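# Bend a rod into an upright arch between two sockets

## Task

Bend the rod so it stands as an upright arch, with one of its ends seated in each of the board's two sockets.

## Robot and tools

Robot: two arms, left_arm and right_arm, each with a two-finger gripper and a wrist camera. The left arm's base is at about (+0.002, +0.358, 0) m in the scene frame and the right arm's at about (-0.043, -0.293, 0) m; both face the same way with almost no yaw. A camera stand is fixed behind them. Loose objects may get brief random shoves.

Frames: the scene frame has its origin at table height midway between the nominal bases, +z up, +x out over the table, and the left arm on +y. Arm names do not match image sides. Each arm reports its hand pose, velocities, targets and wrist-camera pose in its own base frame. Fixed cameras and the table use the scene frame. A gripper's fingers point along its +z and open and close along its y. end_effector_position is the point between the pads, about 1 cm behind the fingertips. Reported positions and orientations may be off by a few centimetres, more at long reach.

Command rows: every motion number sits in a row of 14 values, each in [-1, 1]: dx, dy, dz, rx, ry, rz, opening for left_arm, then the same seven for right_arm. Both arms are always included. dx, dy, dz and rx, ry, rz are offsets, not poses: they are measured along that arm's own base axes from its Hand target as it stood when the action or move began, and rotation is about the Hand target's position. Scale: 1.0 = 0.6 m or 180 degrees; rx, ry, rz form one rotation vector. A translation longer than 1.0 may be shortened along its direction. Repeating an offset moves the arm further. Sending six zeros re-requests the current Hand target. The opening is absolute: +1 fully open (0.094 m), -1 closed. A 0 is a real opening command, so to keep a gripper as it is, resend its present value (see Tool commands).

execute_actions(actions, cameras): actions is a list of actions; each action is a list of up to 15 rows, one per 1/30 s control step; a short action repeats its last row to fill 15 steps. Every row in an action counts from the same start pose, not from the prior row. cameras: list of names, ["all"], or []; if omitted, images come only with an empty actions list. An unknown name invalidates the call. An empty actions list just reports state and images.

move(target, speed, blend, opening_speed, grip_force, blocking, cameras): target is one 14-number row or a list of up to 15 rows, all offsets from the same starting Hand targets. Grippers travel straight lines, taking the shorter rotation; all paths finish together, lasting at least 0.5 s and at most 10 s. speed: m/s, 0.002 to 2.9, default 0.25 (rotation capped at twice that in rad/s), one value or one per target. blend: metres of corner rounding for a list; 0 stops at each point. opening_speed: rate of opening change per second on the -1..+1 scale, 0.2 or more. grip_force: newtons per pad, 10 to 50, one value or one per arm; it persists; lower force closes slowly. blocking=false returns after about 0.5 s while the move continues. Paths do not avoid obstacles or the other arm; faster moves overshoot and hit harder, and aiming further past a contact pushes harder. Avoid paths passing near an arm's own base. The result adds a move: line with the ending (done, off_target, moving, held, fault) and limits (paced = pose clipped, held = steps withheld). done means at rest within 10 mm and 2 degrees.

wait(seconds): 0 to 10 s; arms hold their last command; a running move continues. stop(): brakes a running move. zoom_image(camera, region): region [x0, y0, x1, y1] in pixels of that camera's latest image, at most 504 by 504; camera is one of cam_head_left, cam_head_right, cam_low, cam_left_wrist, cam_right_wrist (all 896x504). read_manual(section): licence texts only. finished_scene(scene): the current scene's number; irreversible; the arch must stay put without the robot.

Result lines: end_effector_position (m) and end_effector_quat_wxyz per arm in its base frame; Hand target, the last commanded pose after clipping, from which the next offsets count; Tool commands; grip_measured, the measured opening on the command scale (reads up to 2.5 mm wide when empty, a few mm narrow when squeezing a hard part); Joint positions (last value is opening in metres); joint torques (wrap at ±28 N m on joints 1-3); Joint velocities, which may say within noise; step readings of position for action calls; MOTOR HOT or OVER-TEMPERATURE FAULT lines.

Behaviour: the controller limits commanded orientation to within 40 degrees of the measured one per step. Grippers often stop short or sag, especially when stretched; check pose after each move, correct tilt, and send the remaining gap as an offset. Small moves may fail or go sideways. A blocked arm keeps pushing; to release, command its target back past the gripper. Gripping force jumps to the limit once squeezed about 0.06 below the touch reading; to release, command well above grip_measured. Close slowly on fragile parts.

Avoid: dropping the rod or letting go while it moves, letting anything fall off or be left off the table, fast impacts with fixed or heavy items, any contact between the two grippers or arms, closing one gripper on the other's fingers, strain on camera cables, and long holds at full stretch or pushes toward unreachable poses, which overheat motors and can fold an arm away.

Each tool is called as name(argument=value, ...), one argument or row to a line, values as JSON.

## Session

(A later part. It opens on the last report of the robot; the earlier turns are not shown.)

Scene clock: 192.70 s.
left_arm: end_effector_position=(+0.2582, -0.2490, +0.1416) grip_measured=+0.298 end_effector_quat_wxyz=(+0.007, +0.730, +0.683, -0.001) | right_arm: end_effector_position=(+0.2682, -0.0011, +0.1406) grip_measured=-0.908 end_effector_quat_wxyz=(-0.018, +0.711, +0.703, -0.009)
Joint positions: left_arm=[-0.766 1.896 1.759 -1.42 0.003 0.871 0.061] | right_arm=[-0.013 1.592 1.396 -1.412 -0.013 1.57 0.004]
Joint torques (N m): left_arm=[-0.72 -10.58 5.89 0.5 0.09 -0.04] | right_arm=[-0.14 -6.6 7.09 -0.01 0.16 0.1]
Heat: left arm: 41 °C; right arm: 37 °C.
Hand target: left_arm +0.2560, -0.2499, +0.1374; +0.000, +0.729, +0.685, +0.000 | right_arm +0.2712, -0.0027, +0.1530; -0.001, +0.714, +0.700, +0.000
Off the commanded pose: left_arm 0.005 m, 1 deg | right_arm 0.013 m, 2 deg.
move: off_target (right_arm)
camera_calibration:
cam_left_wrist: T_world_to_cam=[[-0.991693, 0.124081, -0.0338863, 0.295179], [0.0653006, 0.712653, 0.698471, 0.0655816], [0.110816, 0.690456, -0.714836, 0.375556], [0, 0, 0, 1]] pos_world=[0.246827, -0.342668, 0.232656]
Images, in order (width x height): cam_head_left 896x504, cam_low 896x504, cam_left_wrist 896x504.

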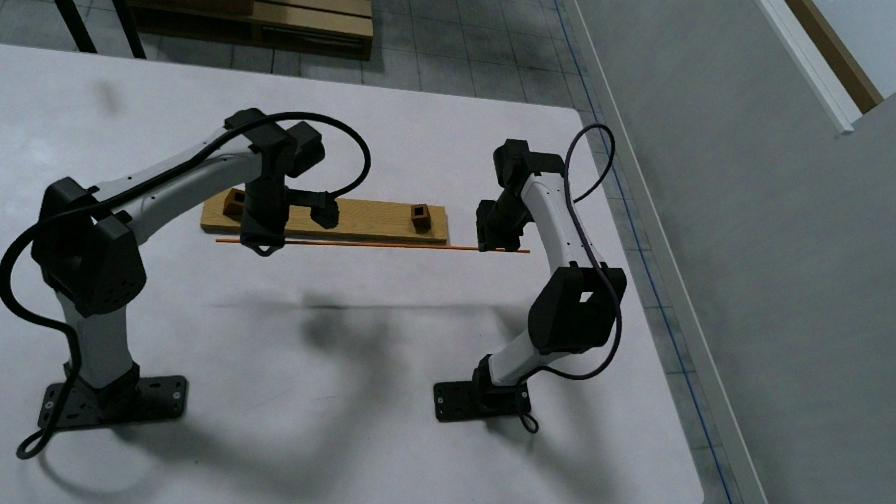

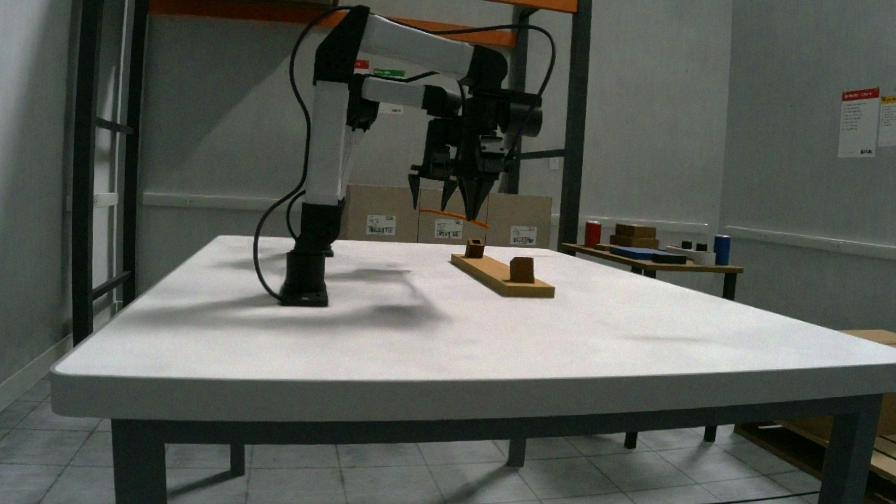

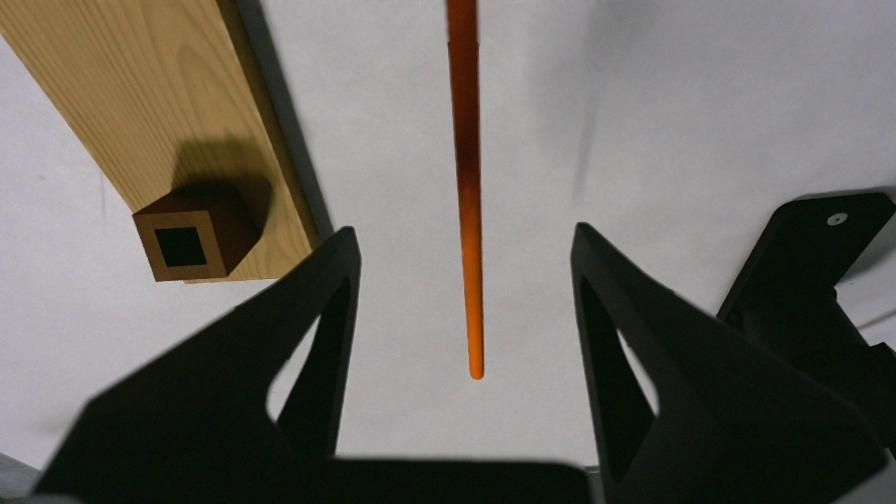

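move(
  target=[-0.003,-0.015,-0.043,0,0,0.0,0.2, 0,0,0,0,0,0,-1],
  speed=0.06,
  cameras=["cam_low","cam_left_wrist"],
)

zoom_image(
  camera="cam_low",
  region=[380, 170, 540, 260],
)

Scene clock: 196.33 s.
left_arm: end_effector_position=(+0.2568, -0.2584, +0.1171) grip_measured=+0.202 end_effector_quat_wxyz=(+0.009, +0.730, +0.683, -0.001) | right_arm: end_effector_position=(+0.2682, -0.0011, +0.1406) grip_measured=-0.908 end_effector_quat_wxyz=(-0.018, +0.711, +0.703, -0.009)
Joint positions: left_arm=[-0.787 1.91 1.68 -1.324 0.003 0.85 0.056] | right_arm=[-0.013 1.592 1.396 -1.412 -0.013 1.57 0.004]
Joint torques (N m): left_arm=[-0.72 -10.55 5.82 0.53 0.09 -0.05] | right_arm=[-0.14 -6.6 7.09 -0.01 0.16 0.1]
Heat: left arm: 41 °C; right arm: 37 °C.
Hand target: left_arm +0.2542, -0.2588, +0.1116; +0.000, +0.729, +0.685, +0.000 | right_arm +0.2712, -0.0027, +0.1530; -0.001, +0.714, +0.700, +0.000
Off the commanded pose: left_arm 0.006 m, 1 deg | right_arm 0.013 m, 2 deg.
move: off_target (right_arm)
camera_calibration:
cam_left_wrist: T_world_to_cam=[[-0.991617, 0.12396, -0.0364541, 0.294387], [0.0637075, 0.714517, 0.696711, 0.0905557], [0.112411, 0.688549, -0.716425, 0.364057], [0, 0, 0, 1]] pos_world=[0.245226, -0.351867, 0.20846]
Images, in order (width x height): cam_low 896x504, cam_left_wrist 896x504.

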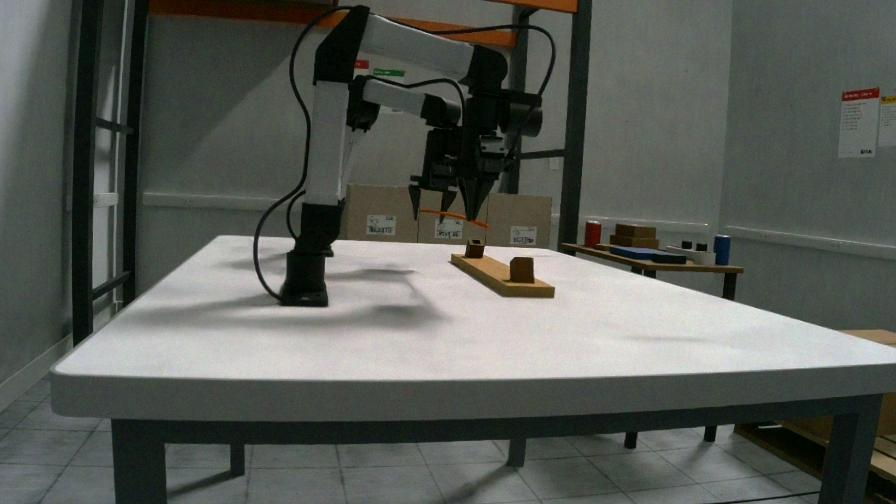

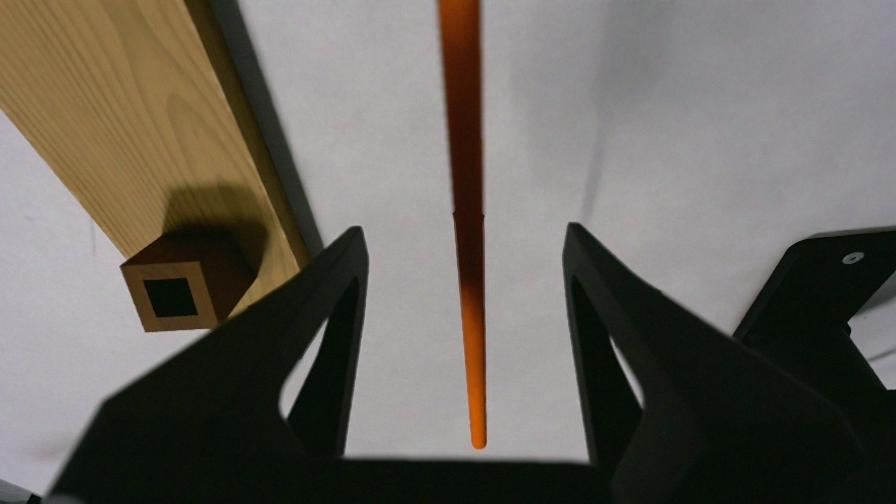

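Scaled by 3.150 from the camera's 896x504 image, which has a finer 1280x720 frame.

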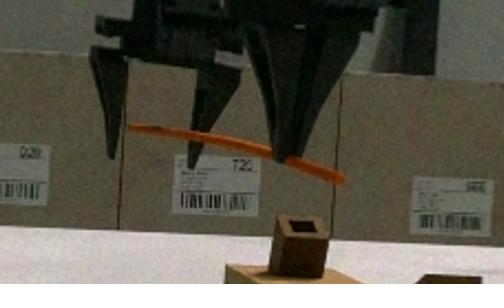

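move(
  target=[0,0,0,0,0,0.0,-1, 0,0,0,0,0,0,-1],
  opening_speed=0.5,
  cameras=["cam_low","cam_left_wrist"],
)

zoom_image(
  camera="cam_low",
  region=[380, 170, 540, 260],
)

Scene clock: 200.87 s.
left_arm: end_effector_position=(+0.2569, -0.2585, +0.1171) grip_measured=-0.925 end_effector_quat_wxyz=(+0.009, +0.730, +0.684, -0.001) | right_arm: end_effector_position=(+0.2682, -0.0011, +0.1406) grip_measured=-0.908 end_effector_quat_wxyz=(-0.018, +0.711, +0.702, -0.009)
Joint positions: left_arm=[-0.787 1.91 1.68 -1.324 0.003 0.849 0.004] | right_arm=[-0.013 1.592 1.396 -1.412 -0.013 1.571 0.004]
Joint torques (N m): left_arm=[-0.73 -10.56 5.83 0.53 0.09 -0.04] | right_arm=[-0.13 -6.6 7.09 0 0.16 0.1]
Heat: left arm: 41 °C; right arm: 37 °C.
Hand target: left_arm +0.2542, -0.2588, +0.1116; +0.000, +0.729, +0.685, +0.000 | right_arm +0.2712, -0.0027, +0.1530; +0.000, +0.714, +0.700, +0.000
Off the commanded pose: left_arm 0.006 m, 1 deg | right_arm 0.013 m, 2 deg.
move: off_target (right_arm)
camera_calibration:
cam_left_wrist: T_world_to_cam=[[-0.991697, 0.123156, -0.0369958, 0.29435], [0.0628075, 0.714935, 0.696364, 0.091061], [0.112211, 0.688259, -0.716734, 0.364127], [0, 0, 0, 1]] pos_world=[0.245328, -0.351968, 0.208461]
Images, in order (width x height): cam_low 896x504, cam_left_wrist 896x504.

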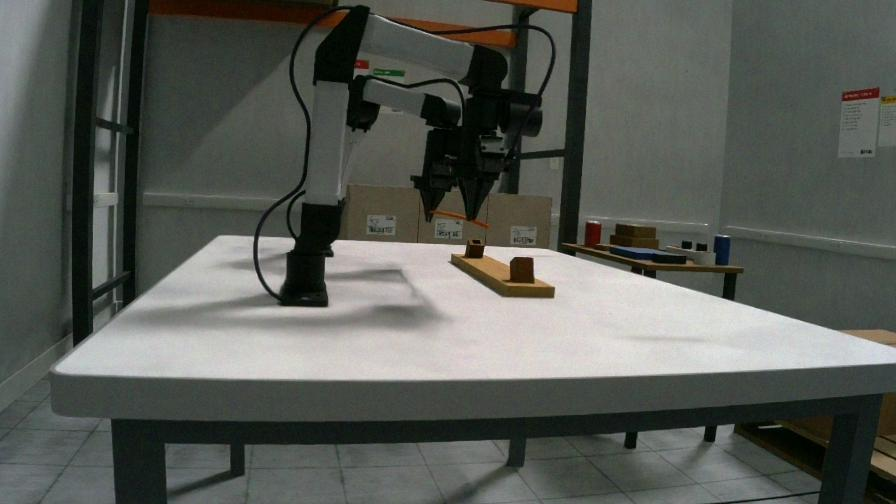

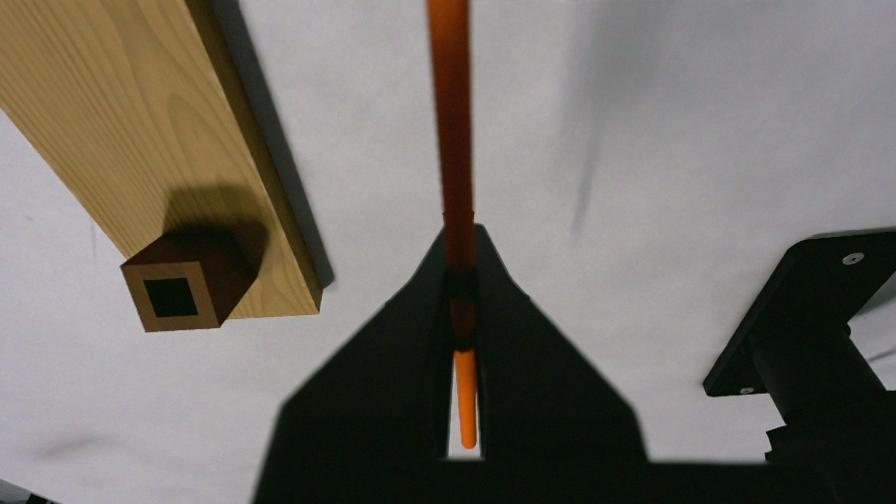

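Scaled by 3.150 from the camera's 896x504 image, which has a finer 1280x720 frame.

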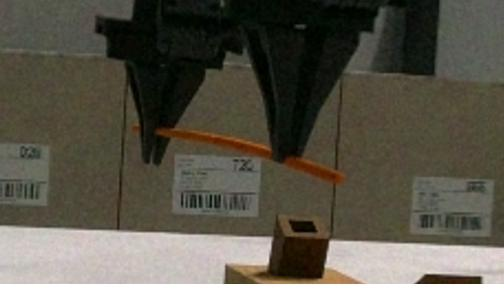

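move(
  target=[0,0,0,0,0,0.0,-1, 0,0,0,0,0,0,0],
  opening_speed=0.5,
  cameras=["cam_right_wrist"],
)

move(
  target=[0,0,0,0,0,0.0,-1, 0,0,0.15,0,0,0,0],
  speed=0.15,
  cameras=["all"],
)

Scene clock: 205.10 s.
left_arm: end_effector_position=(+0.2569, -0.2585, +0.1171) grip_measured=-0.926 end_effector_quat_wxyz=(+0.009, +0.730, +0.684, -0.001) | right_arm: end_effector_position=(+0.2681, -0.0011, +0.1406) grip_measured=-0.003 end_effector_quat_wxyz=(-0.018, +0.712, +0.702, -0.009)
Joint positions: left_arm=[-0.787 1.91 1.68 -1.324 0.003 0.849 0.003] | right_arm=[-0.013 1.592 1.396 -1.413 -0.013 1.571 0.047]
Joint torques (N m): left_arm=[-0.7 -10.56 5.82 0.53 0.08 -0.03] | right_arm=[-0.13 -6.6 7.09 0 0.17 0.09]
Heat: left arm: 41 °C; right arm: 37 °C.
Hand target: left_arm +0.2542, -0.2588, +0.1116; +0.000, +0.729, +0.685, +0.000 | right_arm +0.2712, -0.0027, +0.1530; +0.000, +0.714, +0.700, +0.000
Off the commanded pose: left_arm 0.006 m, 1 deg | right_arm 0.013 m, 2 deg.
move: off_target (right_arm)
camera_calibration:
cam_right_wrist: T_world_to_cam=[[-0.999753, 0.0219229, 0.0035462, 0.268827], [0.0178837, 0.700088, 0.713833, -0.102043], [0.0131666, 0.71372, -0.700307, 0.224572], [0, 0, 0, 1]] pos_world=[0.267629, -0.0947357, 0.229158]
Images, in order (width x height): cam_right_wrist 896x504.

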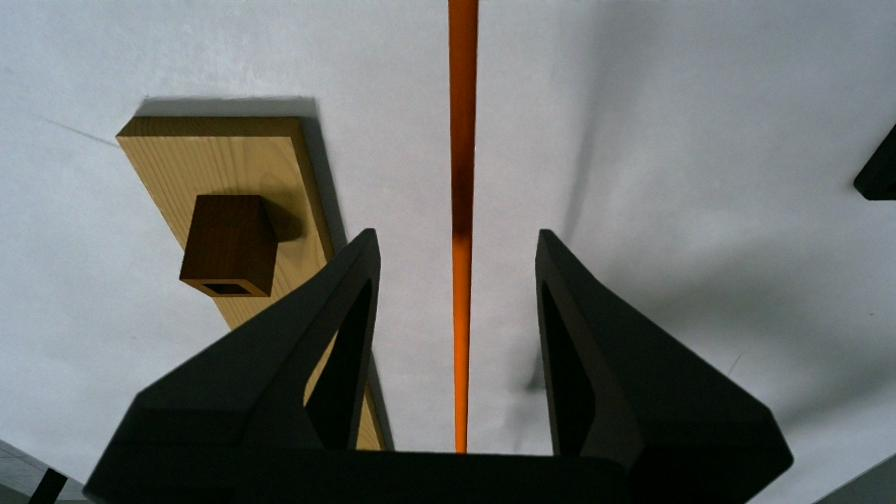

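Scene clock: 206.13 s.
left_arm: end_effector_position=(+0.2569, -0.2585, +0.1171) grip_measured=-0.926 end_effector_quat_wxyz=(+0.009, +0.730, +0.684, -0.001) | right_arm: end_effector_position=(+0.2726, -0.0012, +0.2355) grip_measured=-0.003 end_effector_quat_wxyz=(+0.060, +0.708, +0.700, +0.068)
Joint positions: left_arm=[-0.787 1.91 1.68 -1.324 0.003 0.849 0.003] | right_arm=[-0.013 1.485 1.665 -1.569 -0.013 1.571 0.047]
Joint torques (N m): left_arm=[-0.66 -10.55 5.81 0.52 0.08 -0.03] | right_arm=[-0.17 -4.55 6.24 0.44 0.16 0.08]
Heat: left arm: 41 °C; right arm: 37 °C.
Hand target: left_arm +0.2542, -0.2588, +0.1116; +0.000, +0.729, +0.685, +0.000 | right_arm +0.2712, -0.0027, +0.2430; -0.001, +0.714, +0.700, +0.000
Off the commanded pose: left_arm 0.006 m, 1 deg | right_arm 0.008 m, 10 deg.
joint sent to its limit (right arm) — joint 4 (wrist pitch), lower limit. The joint targets are off in orientation, not in position.
move: off_target (right_arm)
camera_calibration:
cam_left_wrist: T_world_to_cam=[[-0.991697, 0.123156, -0.0369958, 0.29435], [0.0628075, 0.714935, 0.696364, 0.091061], [0.112211, 0.688259, -0.716734, 0.364127], [0, 0, 0, 1]] pos_world=[0.245328, -0.351968, 0.208461]
cam_right_wrist: T_world_to_cam=[[-0.976317, 0.0216053, -0.215263, 0.318124], [-0.138469, 0.702098, 0.698488, -0.123599], [0.166227, 0.711752, -0.682479, 0.24509], [0, 0, 0, 1]] pos_world=[0.252735, -0.0945383, 0.322081]

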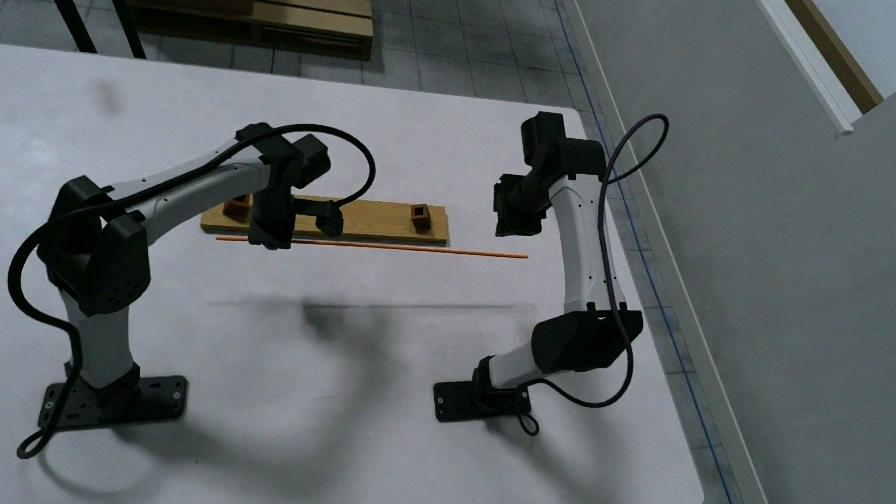

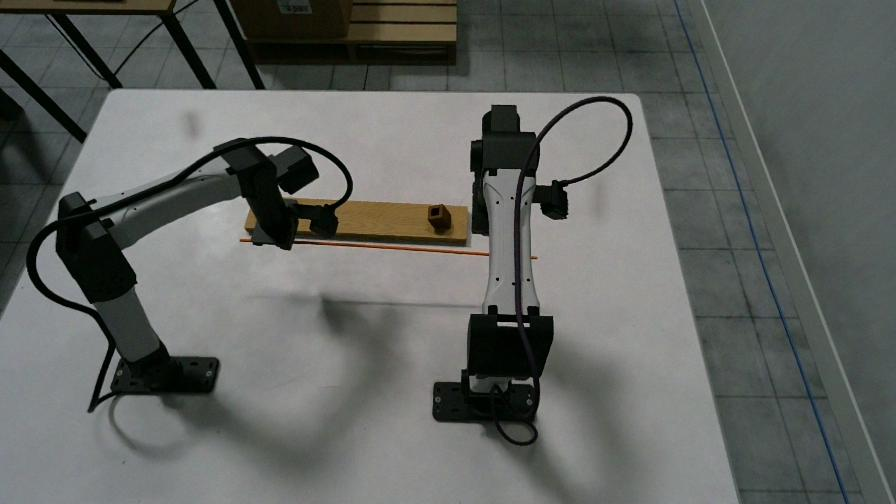

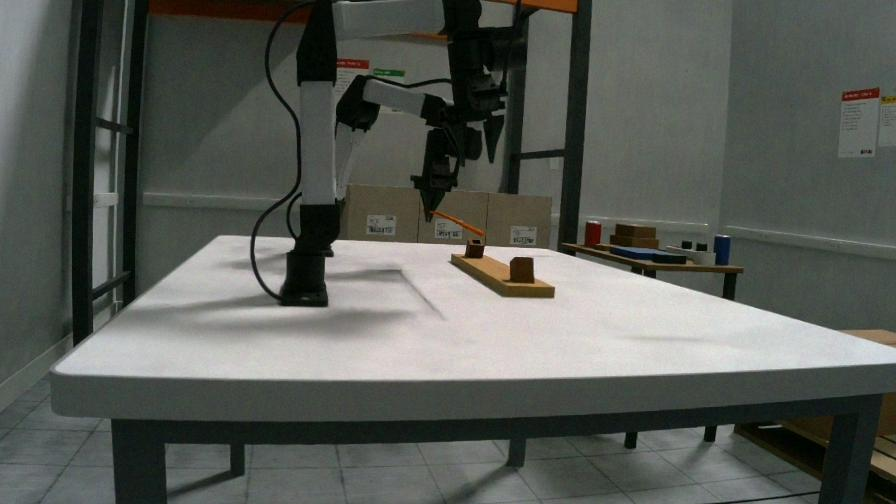

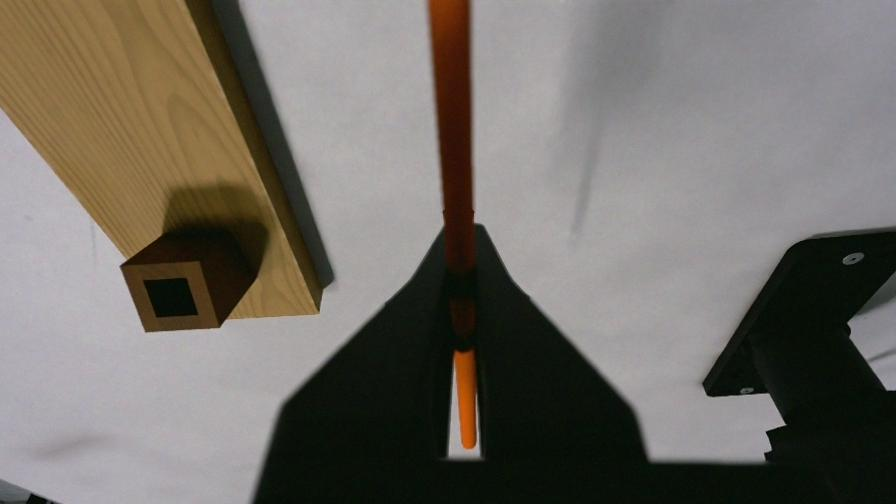

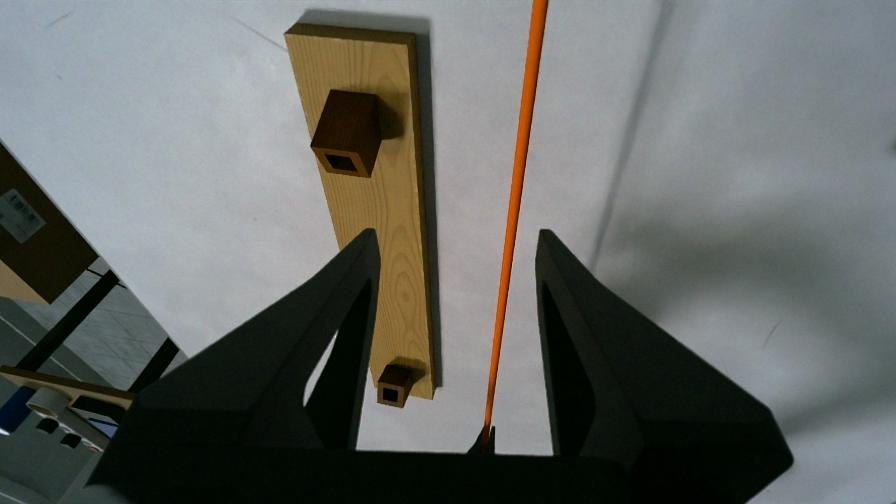

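move(
  target=[
    [0,0.083,0,0,0,0.0,-1, -0.0187,0.05,0,0,0,0.5,0],
    [0,0.167,0,0,0,0.0,-1, -0.0237,0.13,-0.065,0,0,1.0,0],
  ],
  speed=0.15,
  blend=[0.02,0],
  cameras=["all"],
)

Scene clock: 222.97 s.
left_arm: end_effector_position=(+0.2541, -0.1674, +0.1053) grip_measured=-0.926 end_effector_quat_wxyz=(-0.011, +0.726, +0.688, -0.004) | right_arm: end_effector_position=(+0.2596, +0.0718, +0.2139) grip_measured=-0.003 end_effector_quat_wxyz=(+0.047, -0.631, +0.775, -0.013)
Joint positions: left_arm=[-0.581 1.718 1.393 -1.269 0.003 1.044 0.003] | right_arm=[0.26 1.523 1.62 -1.571 -0.015 -1.105 0.047]
Joint torques (N m): left_arm=[0.64 -12.27 5.61 0.41 0.08 0.21] | right_arm=[0.16 -3.15 4.07 0.35 0.03 -0.05]
Heat: left arm: 43 °C; right arm: 36 °C.
Hand target: left_arm +0.2542, -0.1641, +0.1116; +0.000, +0.729, +0.685, +0.000 (not the last commanded pose) | right_arm +0.2574, +0.0701, +0.2083; +0.000, -0.637, +0.771, -0.001 (not the last commanded pose)
Off the commanded pose: left_arm 0.011 m, 1 deg | right_arm 0.011 m, 12 deg.
joint sent to its limit (right arm) — joint 4 (wrist pitch), lower limit.
move: off_target (left_arm, right_arm; path cut at 10 s); path passed 1 of 2 targets
camera_calibration:
cam_left_wrist: T_world_to_cam=[[-0.993666, 0.11233, -0.00298773, 0.275055], [0.0767903, 0.698214, 0.711758, 0.0263033], [0.082038, 0.707021, -0.702418, 0.302581], [0, 0, 0, 1]] pos_world=[0.24647, -0.263193, 0.194638]
cam_right_wrist: T_world_to_cam=[[0.976431, -0.211235, 0.0442998, -0.246526], [-0.187027, -0.725668, 0.662138, -0.0385861], [-0.10772, -0.654817, -0.748071, 0.363899], [0, 0, 0, 1]] pos_world=[0.272698, 0.158212, 0.308693]

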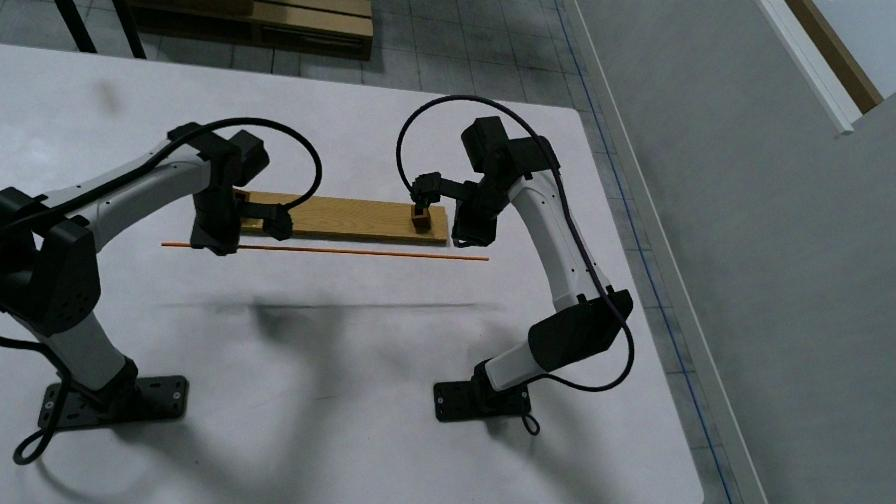

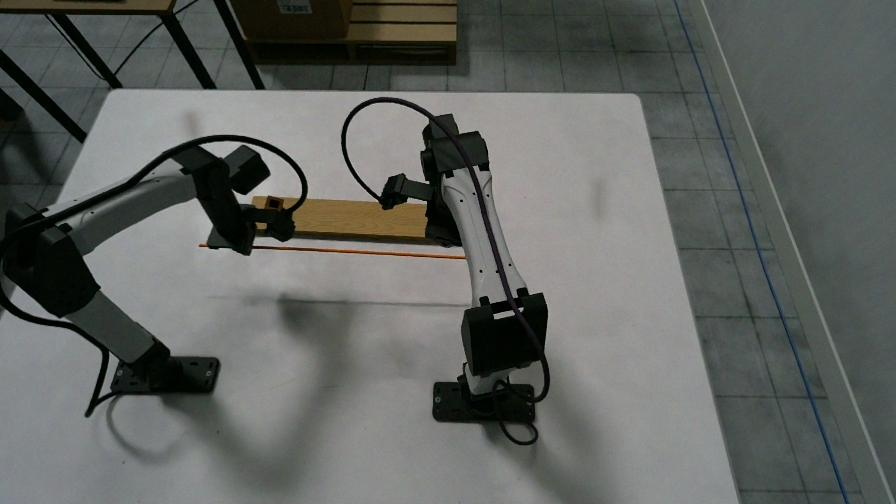

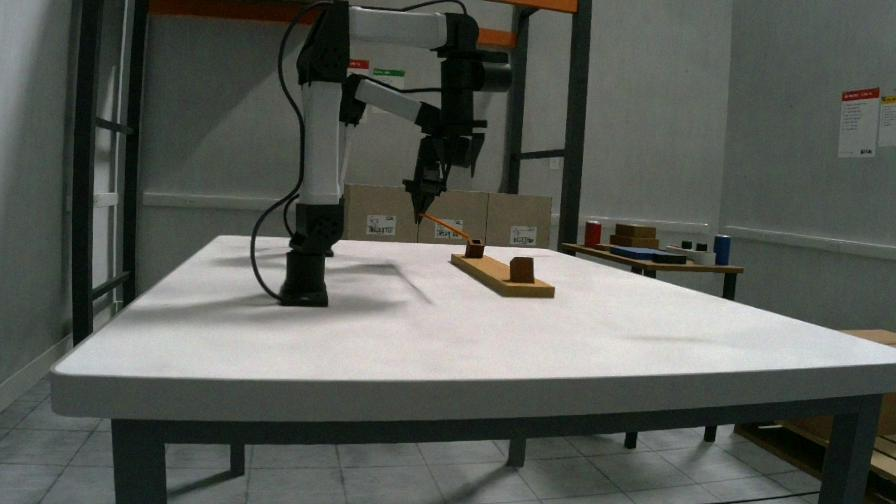

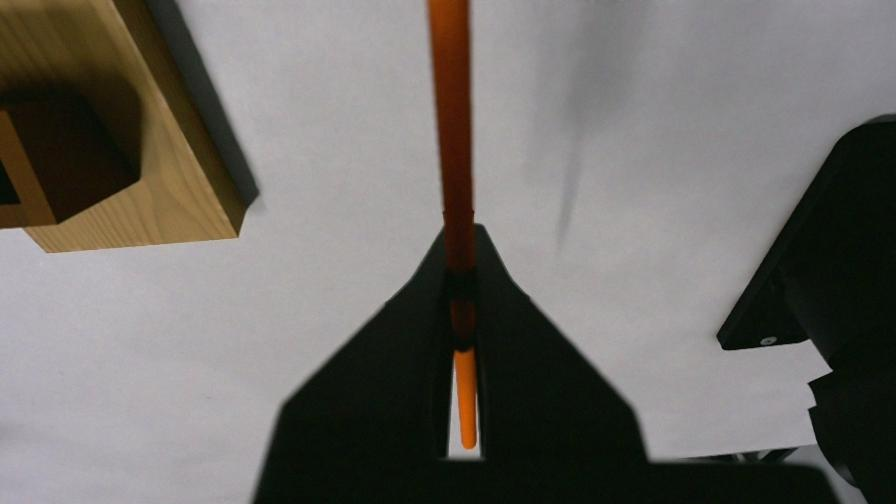

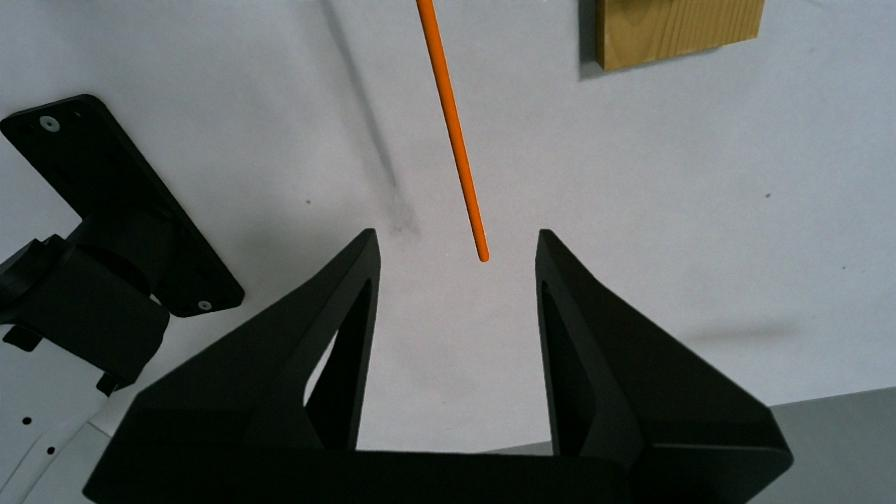

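move(
  target=[0,0,0,0,0,0.0,-1, 0.007,-0.004,-0.152,0,0,0.0633,0],
  speed=0.12,
  cameras=["cam_low","cam_right_wrist","cam_head_left"],
)

zoom_image(
  camera="cam_low",
  region=[380, 170, 540, 260],
)

Scene clock: 227.87 s.
left_arm: end_effector_position=(+0.2541, -0.1674, +0.1053) grip_measured=-0.926 end_effector_quat_wxyz=(-0.011, +0.726, +0.688, -0.004) | right_arm: end_effector_position=(+0.2593, +0.0714, +0.1219) grip_measured=-0.003 end_effector_quat_wxyz=(-0.006, +0.709, -0.705, -0.004)
Joint positions: left_arm=[-0.581 1.718 1.393 -1.269 0.003 1.044 0.003] | right_arm=[0.26 1.553 1.283 -1.295 -0.013 -1.317 0.047]
Joint torques (N m): left_arm=[0.68 -12.27 5.61 0.42 0.09 0.22] | right_arm=[-0.83 -3.81 4.37 0.36 0.02 -0.06]
Heat: left arm: 43 °C; right arm: 36 °C.
Hand target: left_arm +0.2542, -0.1641, +0.1116; +0.000, +0.729, +0.685, +0.000 | right_arm +0.2615, +0.0677, +0.1171; +0.000, +0.711, -0.704, +0.001
Off the commanded pose: left_arm 0.007 m, 1 deg | right_arm 0.007 m, 1 deg.
move: done
camera_calibration:
cam_right_wrist: T_world_to_cam=[[0.999466, -0.00163787, -0.0326404, -0.253811], [0.0214934, -0.719423, 0.69424, -0.036503], [-0.0246193, -0.69457, -0.719004, 0.272576], [0, 0, 0, 1]] pos_world=[0.26117, 0.162646, 0.21304]
Images, in order (width x height): cam_head_left 896x504, cam_low 896x504, cam_right_wrist 896x504.

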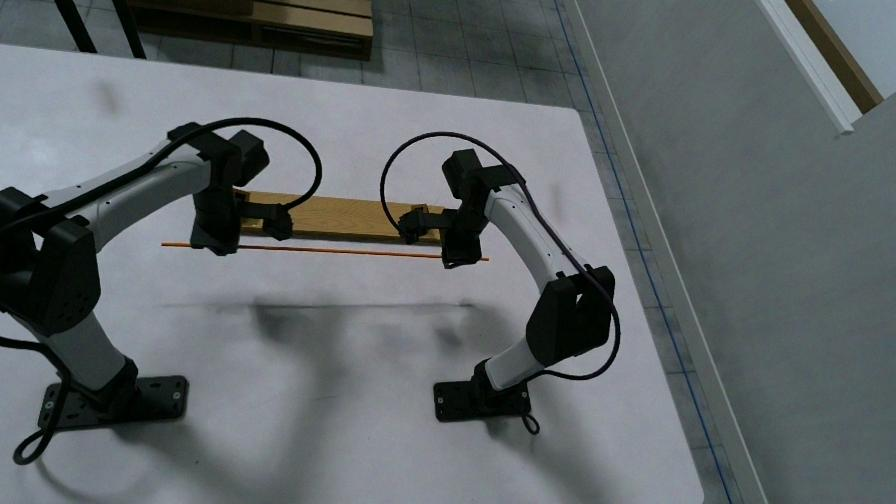

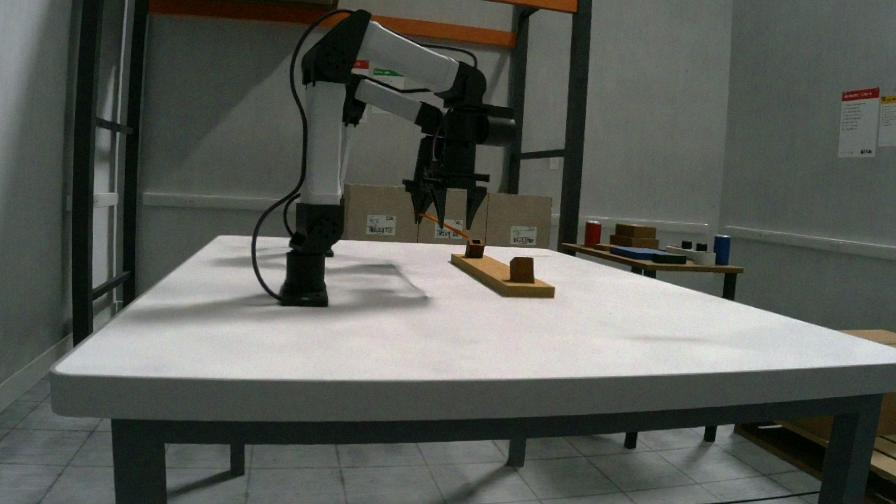

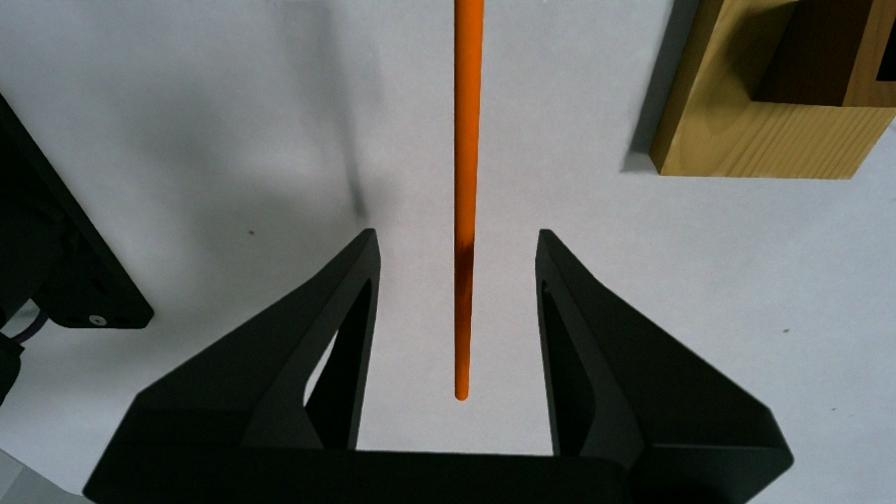

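Scaled by 3.150 from the camera's 896x504 image, which has a finer 1280x720 frame.

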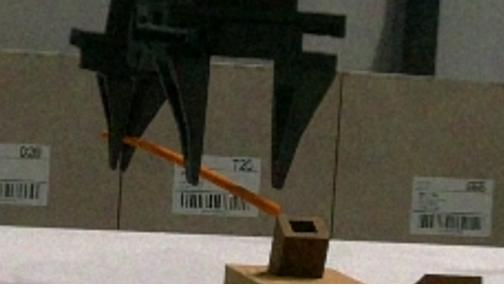

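move(
  target=[0,0,0,0,0,0.0,-1, 0.006,-0.037,-0.045,0,0,0.0,0],
  speed=0.08,
  cameras=["cam_low","cam_right_wrist"],
)

zoom_image(
  camera="cam_low",
  region=[380, 170, 540, 260],
)

Scene clock: 232.50 s.
left_arm: end_effector_position=(+0.2541, -0.1674, +0.1053) grip_measured=-0.926 end_effector_quat_wxyz=(-0.011, +0.726, +0.688, -0.004) | right_arm: end_effector_position=(+0.2642, +0.0484, +0.0966) grip_measured=-0.003 end_effector_quat_wxyz=(-0.009, +0.708, -0.706, -0.001)
Joint positions: left_arm=[-0.581 1.718 1.393 -1.269 0.003 1.044 0.003] | right_arm=[0.174 1.553 1.182 -1.187 -0.011 -1.4 0.047]
Joint torques (N m): left_arm=[0.66 -12.27 5.6 0.41 0.09 0.22] | right_arm=[-0.59 -3.32 4.3 0.4 0 -0.05]
Heat: left arm: 43 °C; right arm: 36 °C.
Hand target: left_arm +0.2542, -0.1641, +0.1116; +0.000, +0.729, +0.685, +0.000 | right_arm +0.2652, +0.0454, +0.0901; +0.000, +0.710, -0.704, +0.001
Off the commanded pose: left_arm 0.007 m, 1 deg | right_arm 0.007 m, 1 deg.
move: done
camera_calibration:
cam_right_wrist: T_world_to_cam=[[0.999692, -0.00468432, -0.0243578, -0.260264], [0.0135671, -0.718823, 0.69506, -0.0336356], [-0.0207648, -0.695177, -0.718539, 0.237558], [0, 0, 0, 1]] pos_world=[0.265573, 0.139748, 0.187734]
Images, in order (width x height): cam_low 896x504, cam_right_wrist 896x504.

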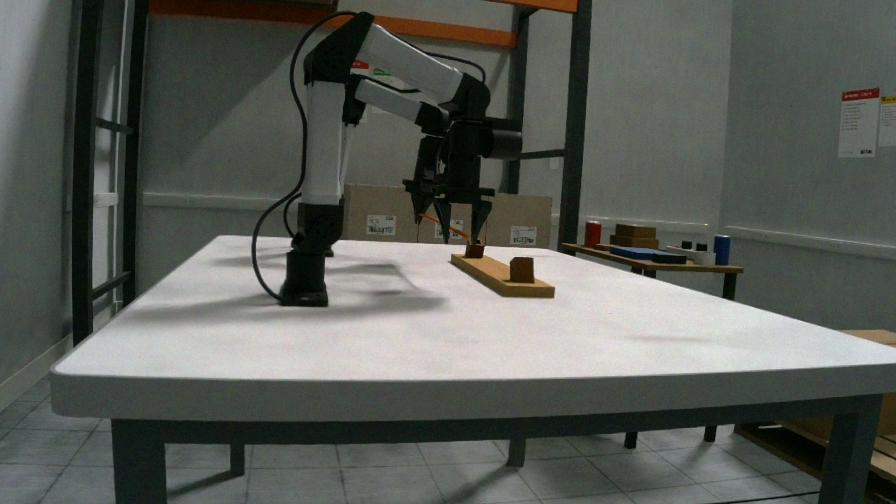

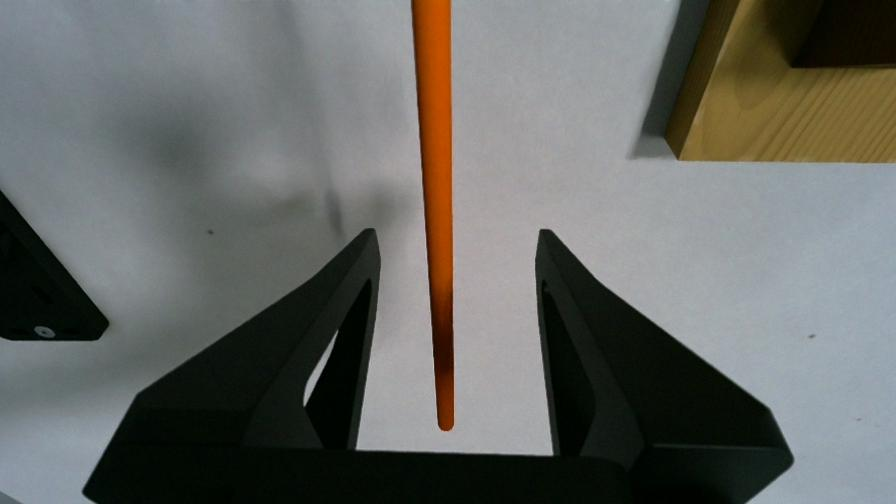

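Scaled by 3.150 from the camera's 896x504 image, which has a finer 1280x720 frame.

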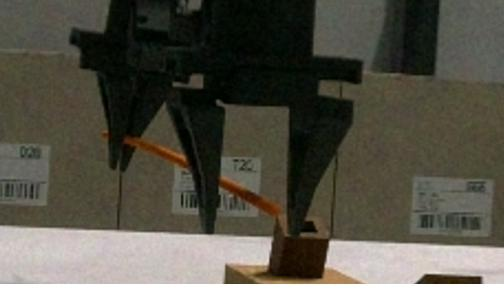

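move(
  target=[0,0,0,0,0,0.0,-1, -0.009,0.009,0,0,0,0.0,-0.3],
  speed=0.05,
  cameras=["cam_right_wrist"],
)

move(
  target=[0,0,0,0,0,0.0,-1, 0,0,0,0,0,0.0,-1],
  opening_speed=0.5,
  cameras=["all"],
)

Scene clock: 236.43 s.
left_arm: end_effector_position=(+0.2541, -0.1674, +0.1053) grip_measured=-0.926 end_effector_quat_wxyz=(-0.011, +0.726, +0.688, -0.004) | right_arm: end_effector_position=(+0.2595, +0.0516, +0.0927) grip_measured=-0.297 end_effector_quat_wxyz=(-0.003, +0.711, -0.703, -0.005)
Joint positions: left_arm=[-0.581 1.718 1.393 -1.269 0.003 1.044 0.003] | right_arm=[0.189 1.553 1.166 -1.185 -0.011 -1.393 0.033]
Joint torques (N m): left_arm=[0.64 -12.29 5.63 0.41 0.08 0.22] | right_arm=[0.09 -4.56 4.22 0.36 0 0.09]
Heat: left arm: 43 °C; right arm: 36 °C.
Hand target: left_arm +0.2542, -0.1641, +0.1116; +0.000, +0.729, +0.685, +0.000 | right_arm +0.2598, +0.0508, +0.0901; +0.000, +0.710, -0.704, +0.001
Off the commanded pose: left_arm 0.007 m, 1 deg | right_arm 0.003 m, 1 deg.
move: done
camera_calibration:
cam_right_wrist: T_world_to_cam=[[0.999261, 0.00288408, -0.0383362, -0.254656], [0.0287932, -0.716901, 0.69658, -0.0327714], [-0.0254743, -0.697169, -0.716454, 0.237959], [0, 0, 0, 1]] pos_world=[0.261473, 0.143138, 0.183552]
Images, in order (width x height): cam_right_wrist 896x504.

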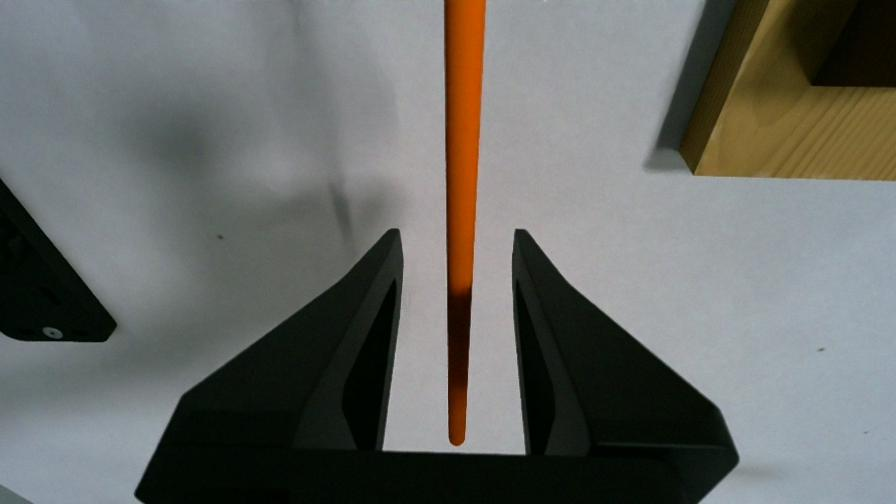

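Scene clock: 238.03 s.
left_arm: end_effector_position=(+0.2541, -0.1674, +0.1053) grip_measured=-0.926 end_effector_quat_wxyz=(-0.011, +0.726, +0.687, -0.004) | right_arm: end_effector_position=(+0.2596, +0.0516, +0.0927) grip_measured=-0.917 end_effector_quat_wxyz=(-0.003, +0.710, -0.704, -0.005)
Joint positions: left_arm=[-0.581 1.718 1.393 -1.269 0.003 1.045 0.003] | right_arm=[0.189 1.553 1.166 -1.185 -0.011 -1.39 0.004]
Joint torques (N m): left_arm=[0.64 -12.3 5.6 0.41 0.1 0.21] | right_arm=[0.09 -4.55 4.23 0.35 0 0.04]
Heat: left arm: 43 °C; right arm: 36 °C.
Hand target: left_arm +0.2542, -0.1641, +0.1116; +0.000, +0.729, +0.685, +0.000 | right_arm +0.2597, +0.0508, +0.0901; +0.000, +0.710, -0.704, +0.001
Off the commanded pose: left_arm 0.007 m, 1 deg | right_arm 0.003 m, 1 deg.
move: done
camera_calibration:
cam_left_wrist: T_world_to_cam=[[-0.993537, 0.113471, -0.0029905, 0.275221], [0.077596, 0.698179, 0.711706, 0.0261125], [0.0828456, 0.706874, -0.702471, 0.302361], [0, 0, 0, 1]] pos_world=[0.246367, -0.263192, 0.194638]
cam_right_wrist: T_world_to_cam=[[0.999279, 0.000195689, -0.037967, -0.254639], [0.0266036, -0.717061, 0.696503, -0.0321673], [-0.0270884, -0.69701, -0.716549, 0.238385], [0, 0, 0, 1]] pos_world=[0.261768, 0.143141, 0.183551]

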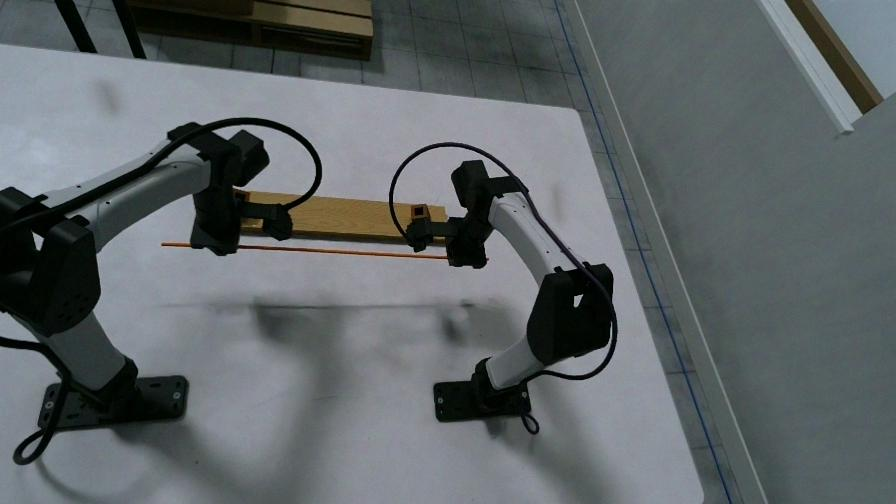

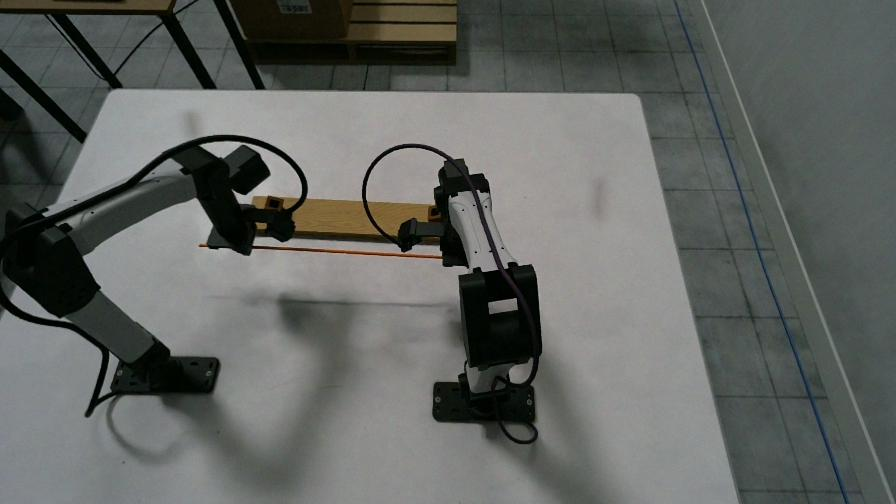

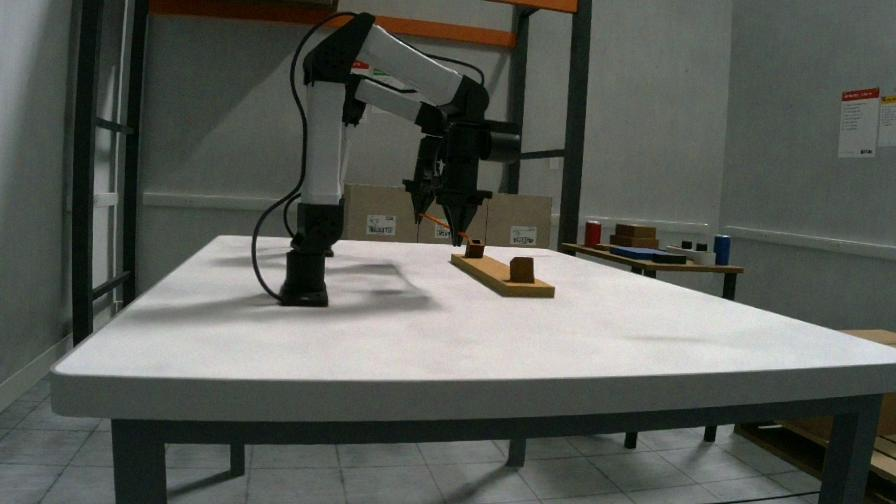

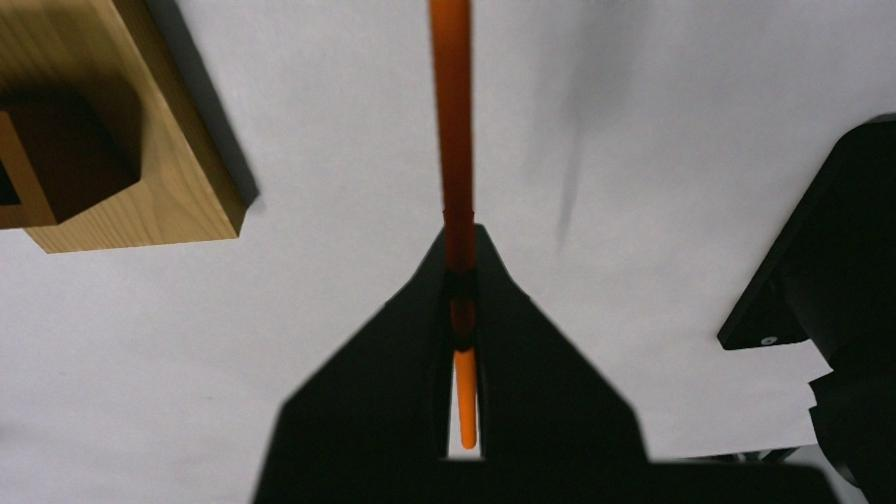

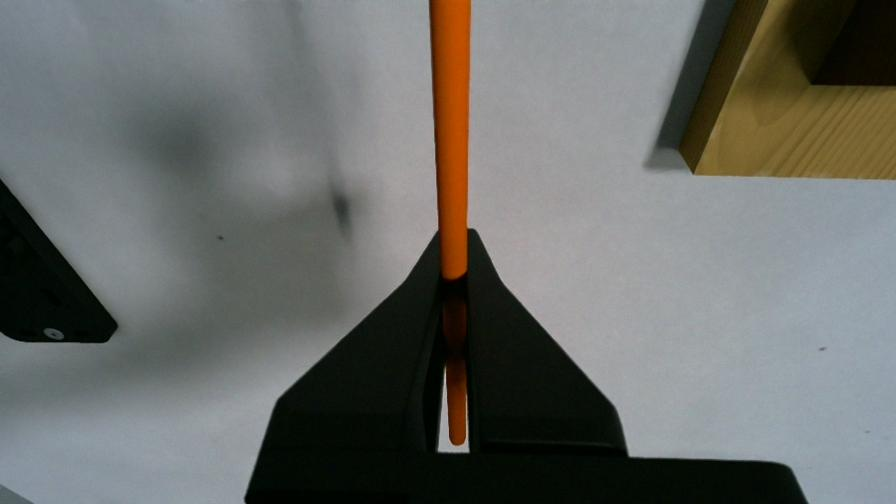

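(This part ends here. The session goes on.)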